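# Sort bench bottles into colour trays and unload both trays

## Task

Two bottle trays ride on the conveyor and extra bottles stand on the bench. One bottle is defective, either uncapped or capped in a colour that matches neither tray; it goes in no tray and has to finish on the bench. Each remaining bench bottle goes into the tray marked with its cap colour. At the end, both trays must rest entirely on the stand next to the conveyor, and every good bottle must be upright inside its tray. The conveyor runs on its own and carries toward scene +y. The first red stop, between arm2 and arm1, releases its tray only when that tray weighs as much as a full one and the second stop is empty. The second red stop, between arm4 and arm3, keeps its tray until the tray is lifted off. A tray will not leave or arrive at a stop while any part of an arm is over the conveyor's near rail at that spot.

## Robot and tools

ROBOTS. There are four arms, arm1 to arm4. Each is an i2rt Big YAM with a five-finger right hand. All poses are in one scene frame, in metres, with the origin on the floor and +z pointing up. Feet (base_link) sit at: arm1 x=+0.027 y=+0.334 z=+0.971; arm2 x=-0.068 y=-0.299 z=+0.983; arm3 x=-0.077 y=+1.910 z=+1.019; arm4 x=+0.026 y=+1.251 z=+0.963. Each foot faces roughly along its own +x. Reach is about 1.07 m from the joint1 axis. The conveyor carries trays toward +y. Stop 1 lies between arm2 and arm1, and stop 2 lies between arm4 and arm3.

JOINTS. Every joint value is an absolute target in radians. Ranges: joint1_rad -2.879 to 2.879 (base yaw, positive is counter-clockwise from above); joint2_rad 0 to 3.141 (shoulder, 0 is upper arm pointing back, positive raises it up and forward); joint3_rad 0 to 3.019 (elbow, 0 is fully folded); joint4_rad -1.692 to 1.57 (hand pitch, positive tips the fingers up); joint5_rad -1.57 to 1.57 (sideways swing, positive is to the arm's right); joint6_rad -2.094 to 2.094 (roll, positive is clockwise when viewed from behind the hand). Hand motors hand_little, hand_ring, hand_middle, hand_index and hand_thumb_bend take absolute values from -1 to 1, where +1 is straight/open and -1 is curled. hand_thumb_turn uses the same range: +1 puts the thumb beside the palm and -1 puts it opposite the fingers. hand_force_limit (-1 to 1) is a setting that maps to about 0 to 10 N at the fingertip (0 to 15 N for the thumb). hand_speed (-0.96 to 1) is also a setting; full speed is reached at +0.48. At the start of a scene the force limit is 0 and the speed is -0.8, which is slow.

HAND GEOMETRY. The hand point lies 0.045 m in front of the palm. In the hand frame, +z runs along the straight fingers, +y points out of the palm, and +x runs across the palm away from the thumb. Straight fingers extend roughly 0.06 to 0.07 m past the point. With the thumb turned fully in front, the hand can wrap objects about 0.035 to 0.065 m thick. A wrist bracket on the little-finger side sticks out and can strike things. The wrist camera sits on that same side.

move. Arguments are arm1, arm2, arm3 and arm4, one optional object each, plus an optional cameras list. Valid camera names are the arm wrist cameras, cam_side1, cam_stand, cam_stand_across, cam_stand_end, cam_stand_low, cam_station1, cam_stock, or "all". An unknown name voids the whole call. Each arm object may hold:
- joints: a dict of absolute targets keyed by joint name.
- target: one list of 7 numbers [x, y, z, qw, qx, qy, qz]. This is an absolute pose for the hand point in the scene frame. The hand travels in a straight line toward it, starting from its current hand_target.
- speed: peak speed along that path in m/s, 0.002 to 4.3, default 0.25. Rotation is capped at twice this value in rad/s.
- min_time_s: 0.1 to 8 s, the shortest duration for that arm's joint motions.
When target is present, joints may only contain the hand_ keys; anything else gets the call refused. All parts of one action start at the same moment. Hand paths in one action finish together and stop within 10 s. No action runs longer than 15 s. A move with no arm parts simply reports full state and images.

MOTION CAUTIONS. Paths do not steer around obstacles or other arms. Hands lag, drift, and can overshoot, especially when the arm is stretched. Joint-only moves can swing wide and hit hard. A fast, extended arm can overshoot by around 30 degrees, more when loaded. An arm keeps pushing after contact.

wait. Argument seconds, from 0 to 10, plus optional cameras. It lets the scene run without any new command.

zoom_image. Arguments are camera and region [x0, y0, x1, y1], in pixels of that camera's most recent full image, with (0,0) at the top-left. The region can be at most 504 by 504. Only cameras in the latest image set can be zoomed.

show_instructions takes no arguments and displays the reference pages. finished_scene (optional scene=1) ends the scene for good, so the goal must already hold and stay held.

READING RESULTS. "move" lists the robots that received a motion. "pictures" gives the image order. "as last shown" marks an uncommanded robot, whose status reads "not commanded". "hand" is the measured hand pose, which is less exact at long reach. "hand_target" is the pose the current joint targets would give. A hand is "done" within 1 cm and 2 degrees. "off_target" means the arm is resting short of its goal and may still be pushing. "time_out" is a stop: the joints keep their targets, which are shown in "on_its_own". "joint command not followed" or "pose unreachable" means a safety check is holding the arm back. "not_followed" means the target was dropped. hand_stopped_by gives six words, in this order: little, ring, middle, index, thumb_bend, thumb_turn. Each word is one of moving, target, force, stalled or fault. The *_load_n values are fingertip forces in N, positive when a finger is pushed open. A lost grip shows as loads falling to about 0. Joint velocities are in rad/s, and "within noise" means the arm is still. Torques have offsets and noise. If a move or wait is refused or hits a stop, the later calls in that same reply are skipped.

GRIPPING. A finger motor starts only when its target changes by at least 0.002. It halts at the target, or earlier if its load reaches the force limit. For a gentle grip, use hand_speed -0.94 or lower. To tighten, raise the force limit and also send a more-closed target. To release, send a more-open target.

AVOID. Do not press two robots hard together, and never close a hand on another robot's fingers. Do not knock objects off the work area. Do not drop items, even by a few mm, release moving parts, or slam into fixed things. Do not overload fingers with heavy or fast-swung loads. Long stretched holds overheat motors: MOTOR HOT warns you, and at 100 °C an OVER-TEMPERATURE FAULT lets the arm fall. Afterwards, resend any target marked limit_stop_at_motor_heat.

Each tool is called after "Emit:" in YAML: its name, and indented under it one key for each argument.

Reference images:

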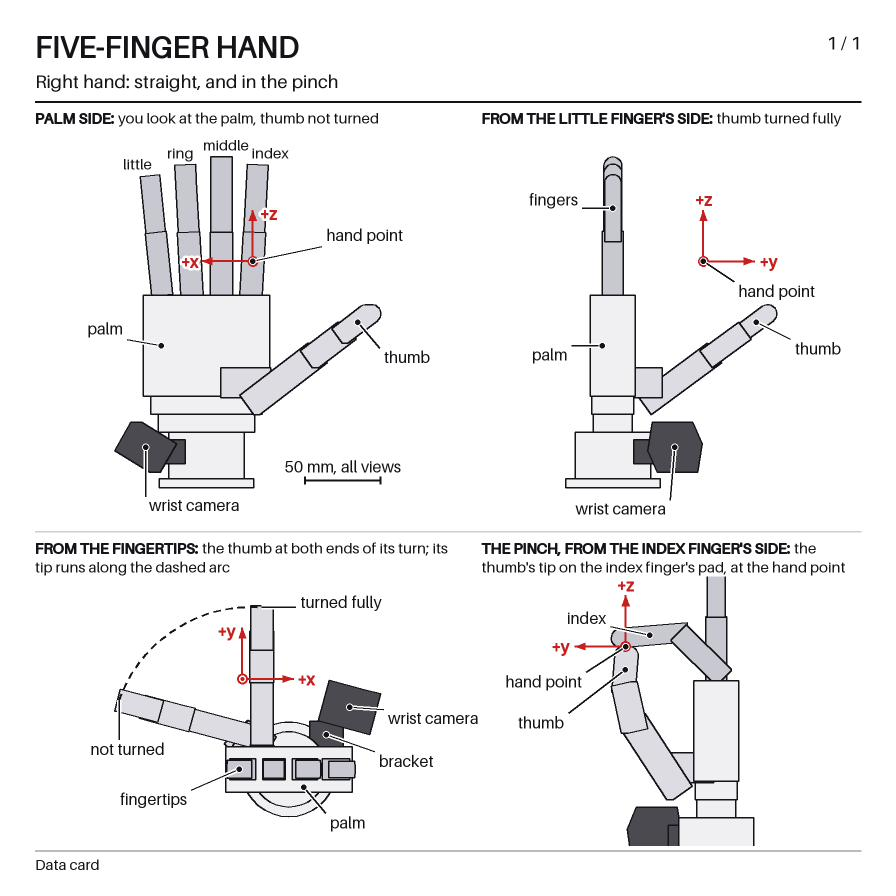

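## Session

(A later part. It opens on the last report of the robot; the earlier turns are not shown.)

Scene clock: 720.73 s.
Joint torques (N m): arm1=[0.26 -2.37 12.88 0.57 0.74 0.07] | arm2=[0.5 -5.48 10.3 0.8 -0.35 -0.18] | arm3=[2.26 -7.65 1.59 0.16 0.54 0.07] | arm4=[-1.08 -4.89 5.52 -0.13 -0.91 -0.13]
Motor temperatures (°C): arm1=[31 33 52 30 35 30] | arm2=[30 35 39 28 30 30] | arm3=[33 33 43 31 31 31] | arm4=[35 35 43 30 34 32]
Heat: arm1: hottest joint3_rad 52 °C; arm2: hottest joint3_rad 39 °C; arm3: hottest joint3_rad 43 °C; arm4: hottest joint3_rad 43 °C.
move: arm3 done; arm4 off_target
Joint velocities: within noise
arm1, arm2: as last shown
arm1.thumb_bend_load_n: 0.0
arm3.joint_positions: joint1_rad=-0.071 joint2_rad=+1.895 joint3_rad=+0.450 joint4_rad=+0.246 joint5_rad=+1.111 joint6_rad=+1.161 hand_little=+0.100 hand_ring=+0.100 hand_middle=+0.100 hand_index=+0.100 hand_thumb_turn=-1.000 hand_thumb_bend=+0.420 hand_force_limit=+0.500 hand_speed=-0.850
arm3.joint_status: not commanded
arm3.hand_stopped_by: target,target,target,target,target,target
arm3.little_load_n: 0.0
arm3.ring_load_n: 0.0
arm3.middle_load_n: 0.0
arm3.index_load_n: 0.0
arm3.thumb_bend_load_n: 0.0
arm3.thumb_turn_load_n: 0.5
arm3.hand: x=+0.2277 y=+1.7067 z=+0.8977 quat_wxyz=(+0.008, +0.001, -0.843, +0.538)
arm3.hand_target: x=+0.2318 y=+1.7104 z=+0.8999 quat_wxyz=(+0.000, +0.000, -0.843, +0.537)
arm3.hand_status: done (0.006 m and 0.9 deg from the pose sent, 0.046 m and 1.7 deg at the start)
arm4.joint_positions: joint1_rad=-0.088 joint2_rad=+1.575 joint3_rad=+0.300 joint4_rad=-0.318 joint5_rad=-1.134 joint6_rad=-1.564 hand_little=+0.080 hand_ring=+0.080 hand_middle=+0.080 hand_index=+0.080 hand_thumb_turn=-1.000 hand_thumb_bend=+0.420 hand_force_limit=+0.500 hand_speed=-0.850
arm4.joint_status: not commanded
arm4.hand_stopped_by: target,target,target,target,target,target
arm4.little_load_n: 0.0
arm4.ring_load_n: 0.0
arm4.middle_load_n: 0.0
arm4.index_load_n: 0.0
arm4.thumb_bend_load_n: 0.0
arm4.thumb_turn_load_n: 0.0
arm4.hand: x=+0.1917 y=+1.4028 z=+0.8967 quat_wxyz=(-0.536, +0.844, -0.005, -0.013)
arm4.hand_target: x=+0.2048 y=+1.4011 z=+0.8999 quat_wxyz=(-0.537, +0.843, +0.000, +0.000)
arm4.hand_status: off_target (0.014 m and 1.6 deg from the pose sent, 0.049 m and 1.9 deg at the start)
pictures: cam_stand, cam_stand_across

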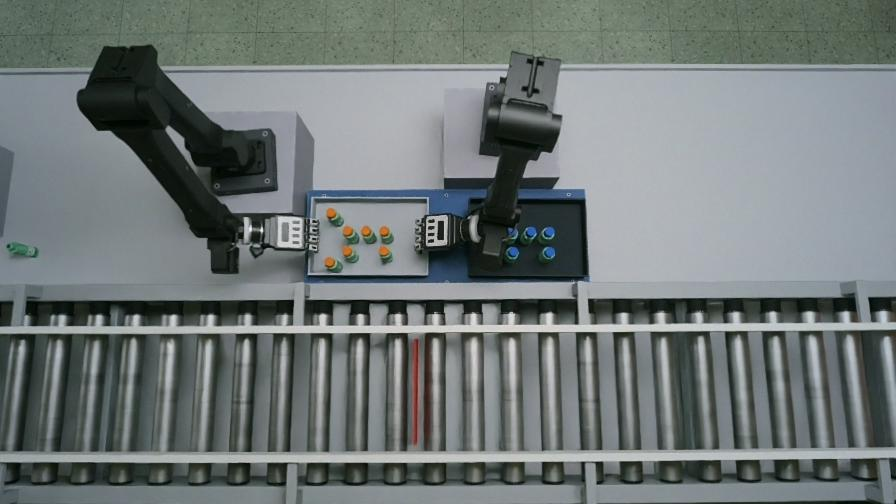

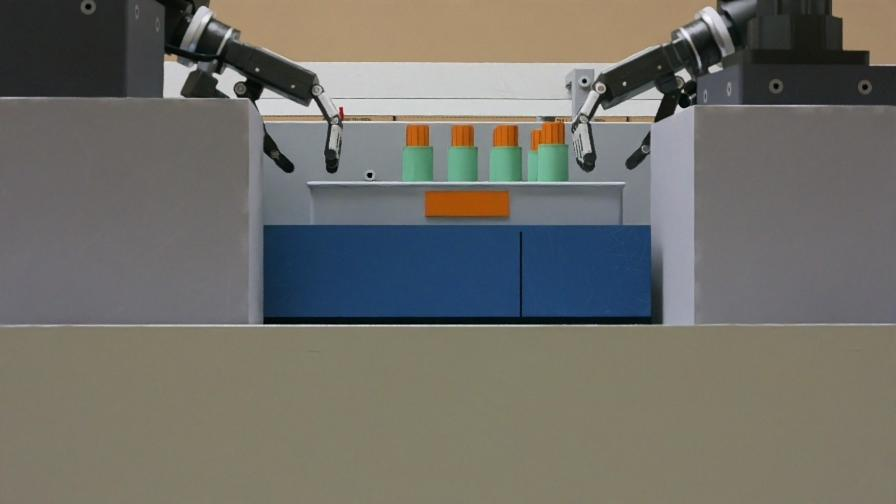

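Emit:
move:
  arm4: {"target":[0.208,1.396,1.06,0.5373,-0.8434,0,0],"speed":0.12}
  arm3: {"target":[0.232,1.713,1.06,0,0,0.8434,-0.5373],"speed":0.12}
  cameras: ["cam_stand_across","cam_stand","cam_stand_end","cam_side1","cam_station1"]

Emit:
zoom_image:
  camera: "cam_stand"
  region: [290, 170, 610, 300]

Emit:
zoom_image:
  camera: "cam_stand_end"
  region: [350, 100, 560, 460]

Scene clock: 723.33 s.
Joint torques (N m): arm1=[0.26 -2.43 12.9 0.57 0.74 0.07] | arm2=[0.32 -5.42 10.3 0.73 -0.34 -0.18] | arm3=[2.26 -3.96 8.92 0.08 0.72 0.08] | arm4=[-1.08 -1.08 13.11 -0.18 -0.81 -0.13]
Motor temperatures (°C): arm1=[31 33 52 30 35 30] | arm2=[30 35 39 28 30 30] | arm3=[33 32 42 31 31 31] | arm4=[35 35 43 30 34 32]
Heat: arm1: hottest joint3_rad 52 °C; arm2: hottest joint3_rad 39 °C; arm3: hottest joint3_rad 42 °C; arm4: hottest joint3_rad 43 °C.
move: arm3 off_target; arm4 off_target
Joint velocities: within noise
arm1, arm2: as last shown
arm3.joint_positions: joint1_rad=-0.058 joint2_rad=+1.272 joint3_rad=+0.491 joint4_rad=-0.462 joint5_rad=+1.111 joint6_rad=+1.188 hand_little=+0.100 hand_ring=+0.100 hand_middle=+0.100 hand_index=+0.100 hand_thumb_turn=-1.000 hand_thumb_bend=+0.420 hand_force_limit=+0.500 hand_speed=-0.850
arm3.joint_status: not commanded
arm3.hand_stopped_by: target,target,target,target,target,target
arm3.little_load_n: 0.0
arm3.ring_load_n: 0.0
arm3.middle_load_n: 0.0
arm3.index_load_n: 0.0
arm3.thumb_bend_load_n: 0.0
arm3.thumb_turn_load_n: 0.0
arm3.hand: x=+0.2169 y=+1.7120 z=+1.0497 quat_wxyz=(+0.016, +0.007, -0.845, +0.535)
arm3.hand_target: x=+0.2317 y=+1.7131 z=+1.0601 quat_wxyz=(+0.000, +0.000, -0.843, +0.537)
arm3.hand_status: off_target (0.018 m and 2.0 deg from the pose sent, 0.162 m and 0.9 deg at the start)
arm4.joint_positions: joint1_rad=-0.113 joint2_rad=+1.016 joint3_rad=+0.480 joint4_rad=-1.125 joint5_rad=-1.136 joint6_rad=-1.624 hand_little=+0.080 hand_ring=+0.080 hand_middle=+0.080 hand_index=+0.080 hand_thumb_turn=-1.000 hand_thumb_bend=+0.420 hand_force_limit=+0.500 hand_speed=-0.850
arm4.joint_status: not commanded
arm4.hand_stopped_by: target,target,target,target,target,target
arm4.little_load_n: 0.0
arm4.ring_load_n: 0.0
arm4.middle_load_n: 0.0
arm4.index_load_n: 0.0
arm4.thumb_bend_load_n: 0.0
arm4.thumb_turn_load_n: 0.0
arm4.hand: x=+0.1905 y=+1.3986 z=+1.0473 quat_wxyz=(-0.537, +0.844, -0.008, -0.019)
arm4.hand_target: x=+0.2076 y=+1.3963 z=+1.0599 quat_wxyz=(-0.537, +0.844, +0.000, +0.000)
arm4.hand_status: off_target (0.022 m and 2.4 deg from the pose sent, 0.164 m and 1.6 deg at the start)
pictures: cam_side1, cam_stand, cam_stand_across, cam_stand_end, cam_station1

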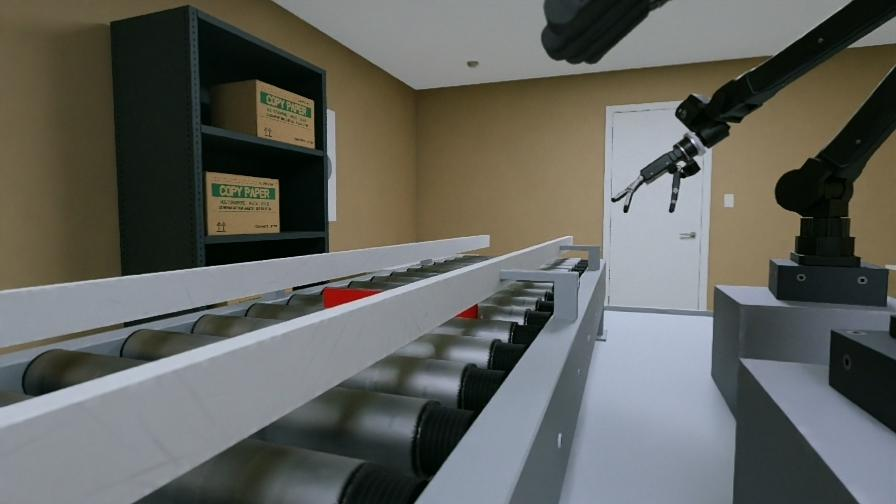

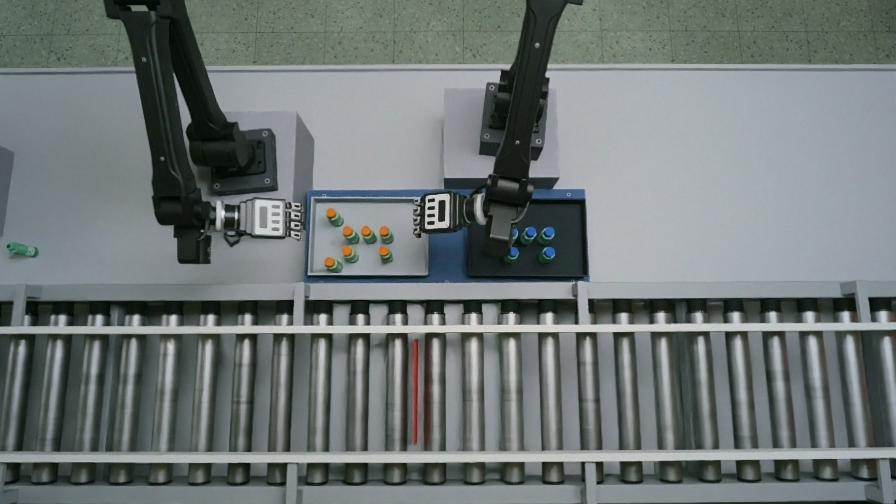

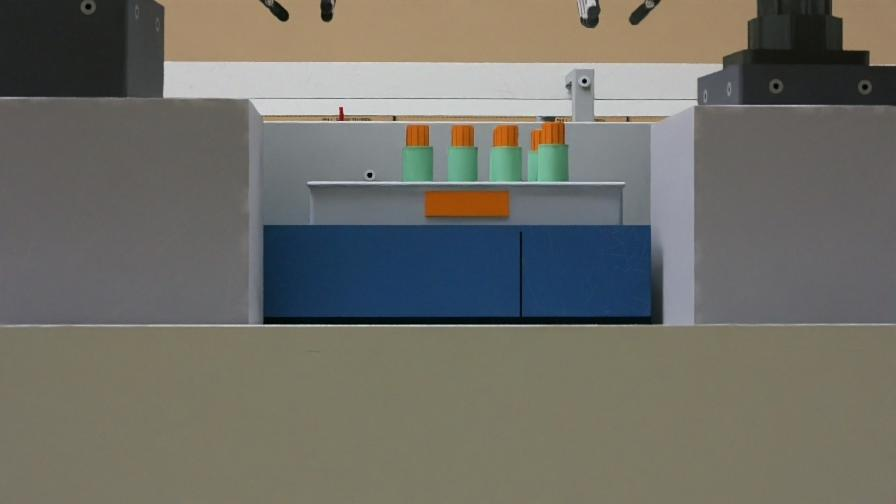

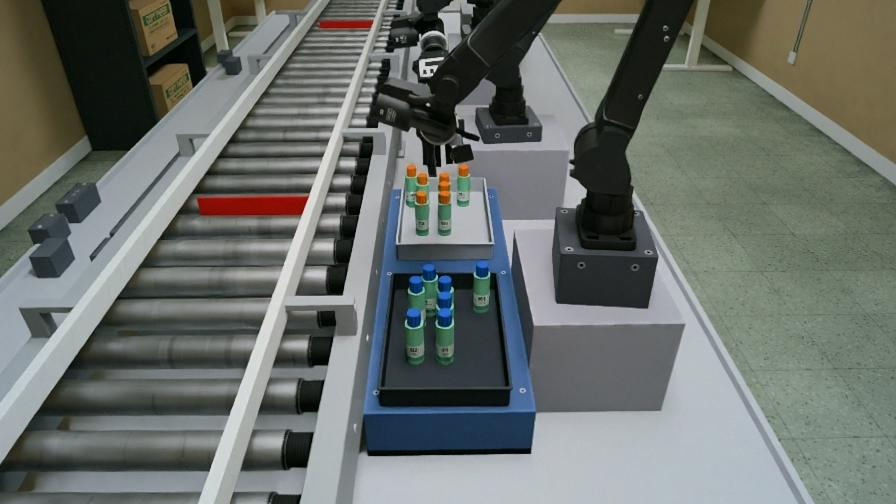

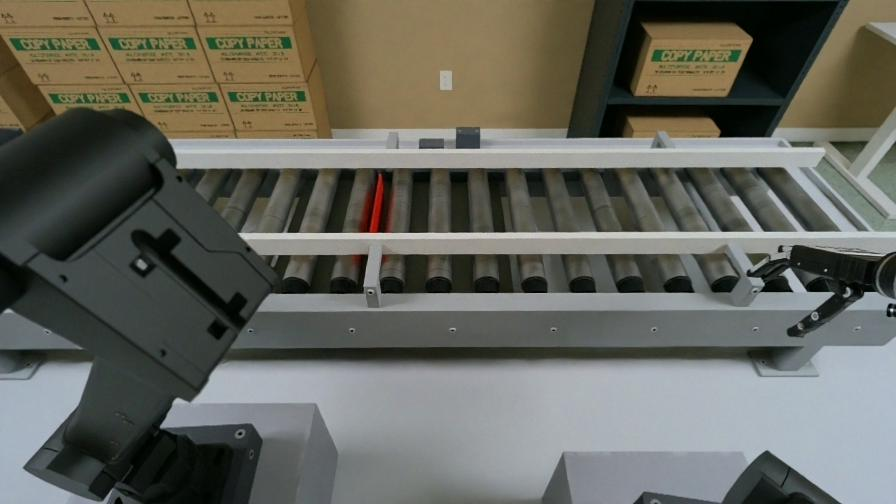

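Scaled by 1.575 from the camera's image (finer frame: 1280x720).

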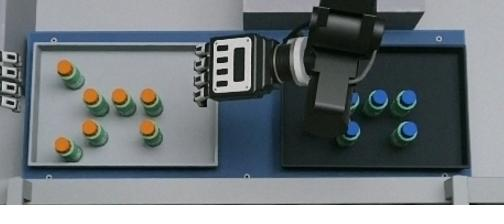

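Scaled by 1.400 from the camera's image (finer frame: 1280x720).

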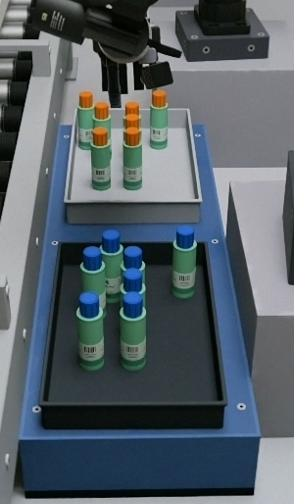

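Emit:
wait:
  seconds: 1
  cameras: ["cam_stand", "cam_stand_end"]

Scene clock: 724.57 s.
Joint torques (N m): arm1=[0.26 -2.37 12.89 0.57 0.74 0.07] | arm2=[0.32 -5.42 10.28 0.8 -0.34 -0.19] | arm3=[2.32 -3.96 8.94 0.08 0.72 0.08] | arm4=[-1.03 -1.08 13.11 -0.2 -0.81 -0.11]
Motor temperatures (°C): arm1=[31 33 52 30 35 30] | arm2=[30 35 39 28 30 30] | arm3=[33 32 42 31 31 31] | arm4=[35 35 43 30 34 32]
Heat: arm1: hottest joint3_rad 52 °C; arm2: hottest joint3_rad 39 °C; arm3: hottest joint3_rad 42 °C; arm4: hottest joint3_rad 43 °C.
Joint velocities: within noise
arm1.joint_positions: joint1_rad=+1.254 joint2_rad=+0.889 joint3_rad=+0.695 joint4_rad=-1.039 joint5_rad=+0.923 joint6_rad=+1.112 hand_little=+1.000 hand_ring=+1.000 hand_middle=+1.000 hand_index=+1.000 hand_thumb_turn=-1.000 hand_thumb_bend=+1.000 hand_force_limit=+0.000 hand_speed=-0.850
arm1.joint_status: not commanded
arm1.hand_stopped_by: target,target,target,target,target,target
arm1.little_load_n: 0.0
arm1.ring_load_n: 0.0
arm1.middle_load_n: 0.0
arm1.index_load_n: 0.0
arm1.thumb_bend_load_n: 0.0
arm1.thumb_turn_load_n: 0.5
arm1.hand: x=+0.2176 y=+0.5859 z=+1.1316 quat_wxyz=(-0.313, +0.635, -0.623, +0.333)
arm1.hand_target: x=+0.2198 y=+0.5994 z=+1.1500 quat_wxyz=(-0.327, +0.627, -0.627, +0.326)
arm1.hand_status: not commanded
arm2.joint_positions: joint1_rad=-0.688 joint2_rad=+0.903 joint3_rad=+0.532 joint4_rad=-0.432 joint5_rad=-0.661 joint6_rad=-0.557 hand_little=+1.000 hand_ring=+1.000 hand_middle=+0.500 hand_index=+0.500 hand_thumb_turn=-1.000 hand_thumb_bend=+0.900 hand_force_limit=+0.000 hand_speed=+0.300
arm2.joint_status: not commanded
arm2.hand_stopped_by: target,target,target,target,target,target
arm2.little_load_n: 0.0
arm2.ring_load_n: 0.0
arm2.middle_load_n: 0.0
arm2.index_load_n: 0.0
arm2.thumb_bend_load_n: 0.0
arm2.thumb_turn_load_n: 0.0
arm2.hand: x=+0.2239 y=-0.4516 z=+1.1021 quat_wxyz=(-0.328, +0.626, -0.627, +0.328)
arm2.hand_target: x=+0.2201 y=-0.4499 z=+1.0999 quat_wxyz=(-0.326, +0.627, -0.627, +0.326)
arm2.hand_status: not commanded
arm3.joint_positions: joint1_rad=-0.058 joint2_rad=+1.272 joint3_rad=+0.491 joint4_rad=-0.462 joint5_rad=+1.111 joint6_rad=+1.188 hand_little=+0.100 hand_ring=+0.100 hand_middle=+0.100 hand_index=+0.100 hand_thumb_turn=-1.000 hand_thumb_bend=+0.420 hand_force_limit=+0.500 hand_speed=-0.850
arm3.joint_status: not commanded
arm3.hand_stopped_by: target,target,target,target,target,target
arm3.little_load_n: 0.0
arm3.ring_load_n: 0.0
arm3.middle_load_n: 0.0
arm3.index_load_n: 0.0
arm3.thumb_bend_load_n: 0.0
arm3.thumb_turn_load_n: 0.0
arm3.hand: x=+0.2169 y=+1.7120 z=+1.0497 quat_wxyz=(+0.016, +0.007, -0.845, +0.535)
arm3.hand_target: x=+0.2317 y=+1.7131 z=+1.0601 quat_wxyz=(+0.000, +0.000, -0.843, +0.537)
arm3.hand_status: off_target (0.018 m and 2.0 deg from the pose sent, 0.162 m and 0.9 deg at the start)
arm4.joint_positions: joint1_rad=-0.113 joint2_rad=+1.016 joint3_rad=+0.480 joint4_rad=-1.125 joint5_rad=-1.136 joint6_rad=-1.625 hand_little=+0.080 hand_ring=+0.080 hand_middle=+0.080 hand_index=+0.080 hand_thumb_turn=-1.000 hand_thumb_bend=+0.420 hand_force_limit=+0.500 hand_speed=-0.850
arm4.joint_status: not commanded
arm4.hand_stopped_by: target,target,target,target,target,target
arm4.little_load_n: 0.0
arm4.ring_load_n: 0.0
arm4.middle_load_n: 0.0
arm4.index_load_n: 0.0
arm4.thumb_bend_load_n: 0.0
arm4.thumb_turn_load_n: 0.0
arm4.hand: x=+0.1905 y=+1.3986 z=+1.0473 quat_wxyz=(-0.537, +0.844, -0.008, -0.019)
arm4.hand_target: x=+0.2076 y=+1.3963 z=+1.0599 quat_wxyz=(-0.537, +0.844, +0.000, +0.000)
arm4.hand_status: off_target (0.022 m and 2.4 deg from the pose sent, 0.164 m and 1.6 deg at the start)
wait: 1.00 s; at rest by 0.03 s

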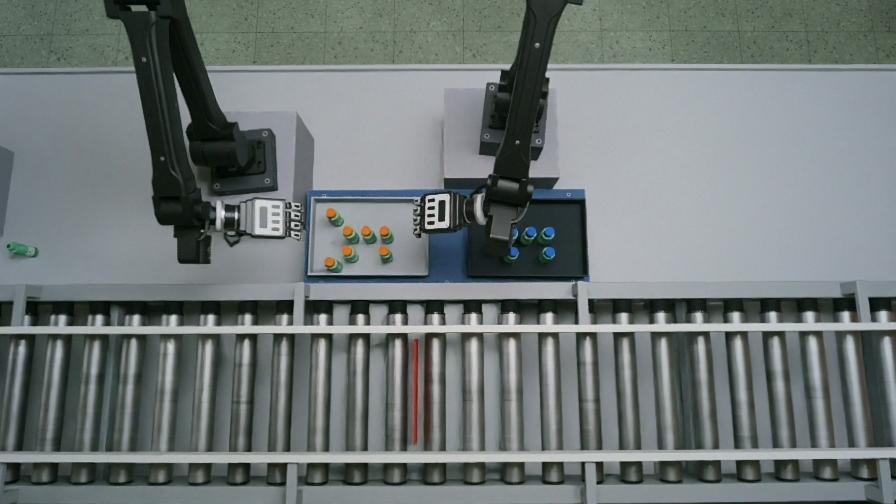

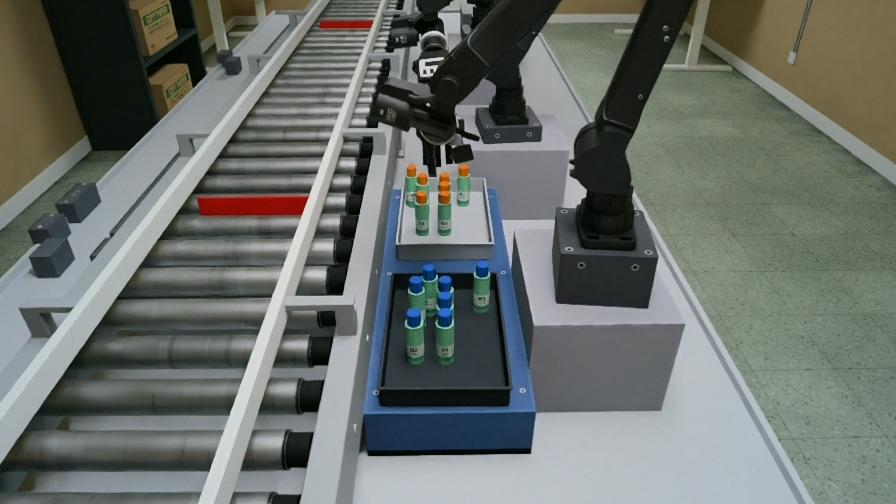

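Emit:
finished_scene:

The scene is finished: the task was done.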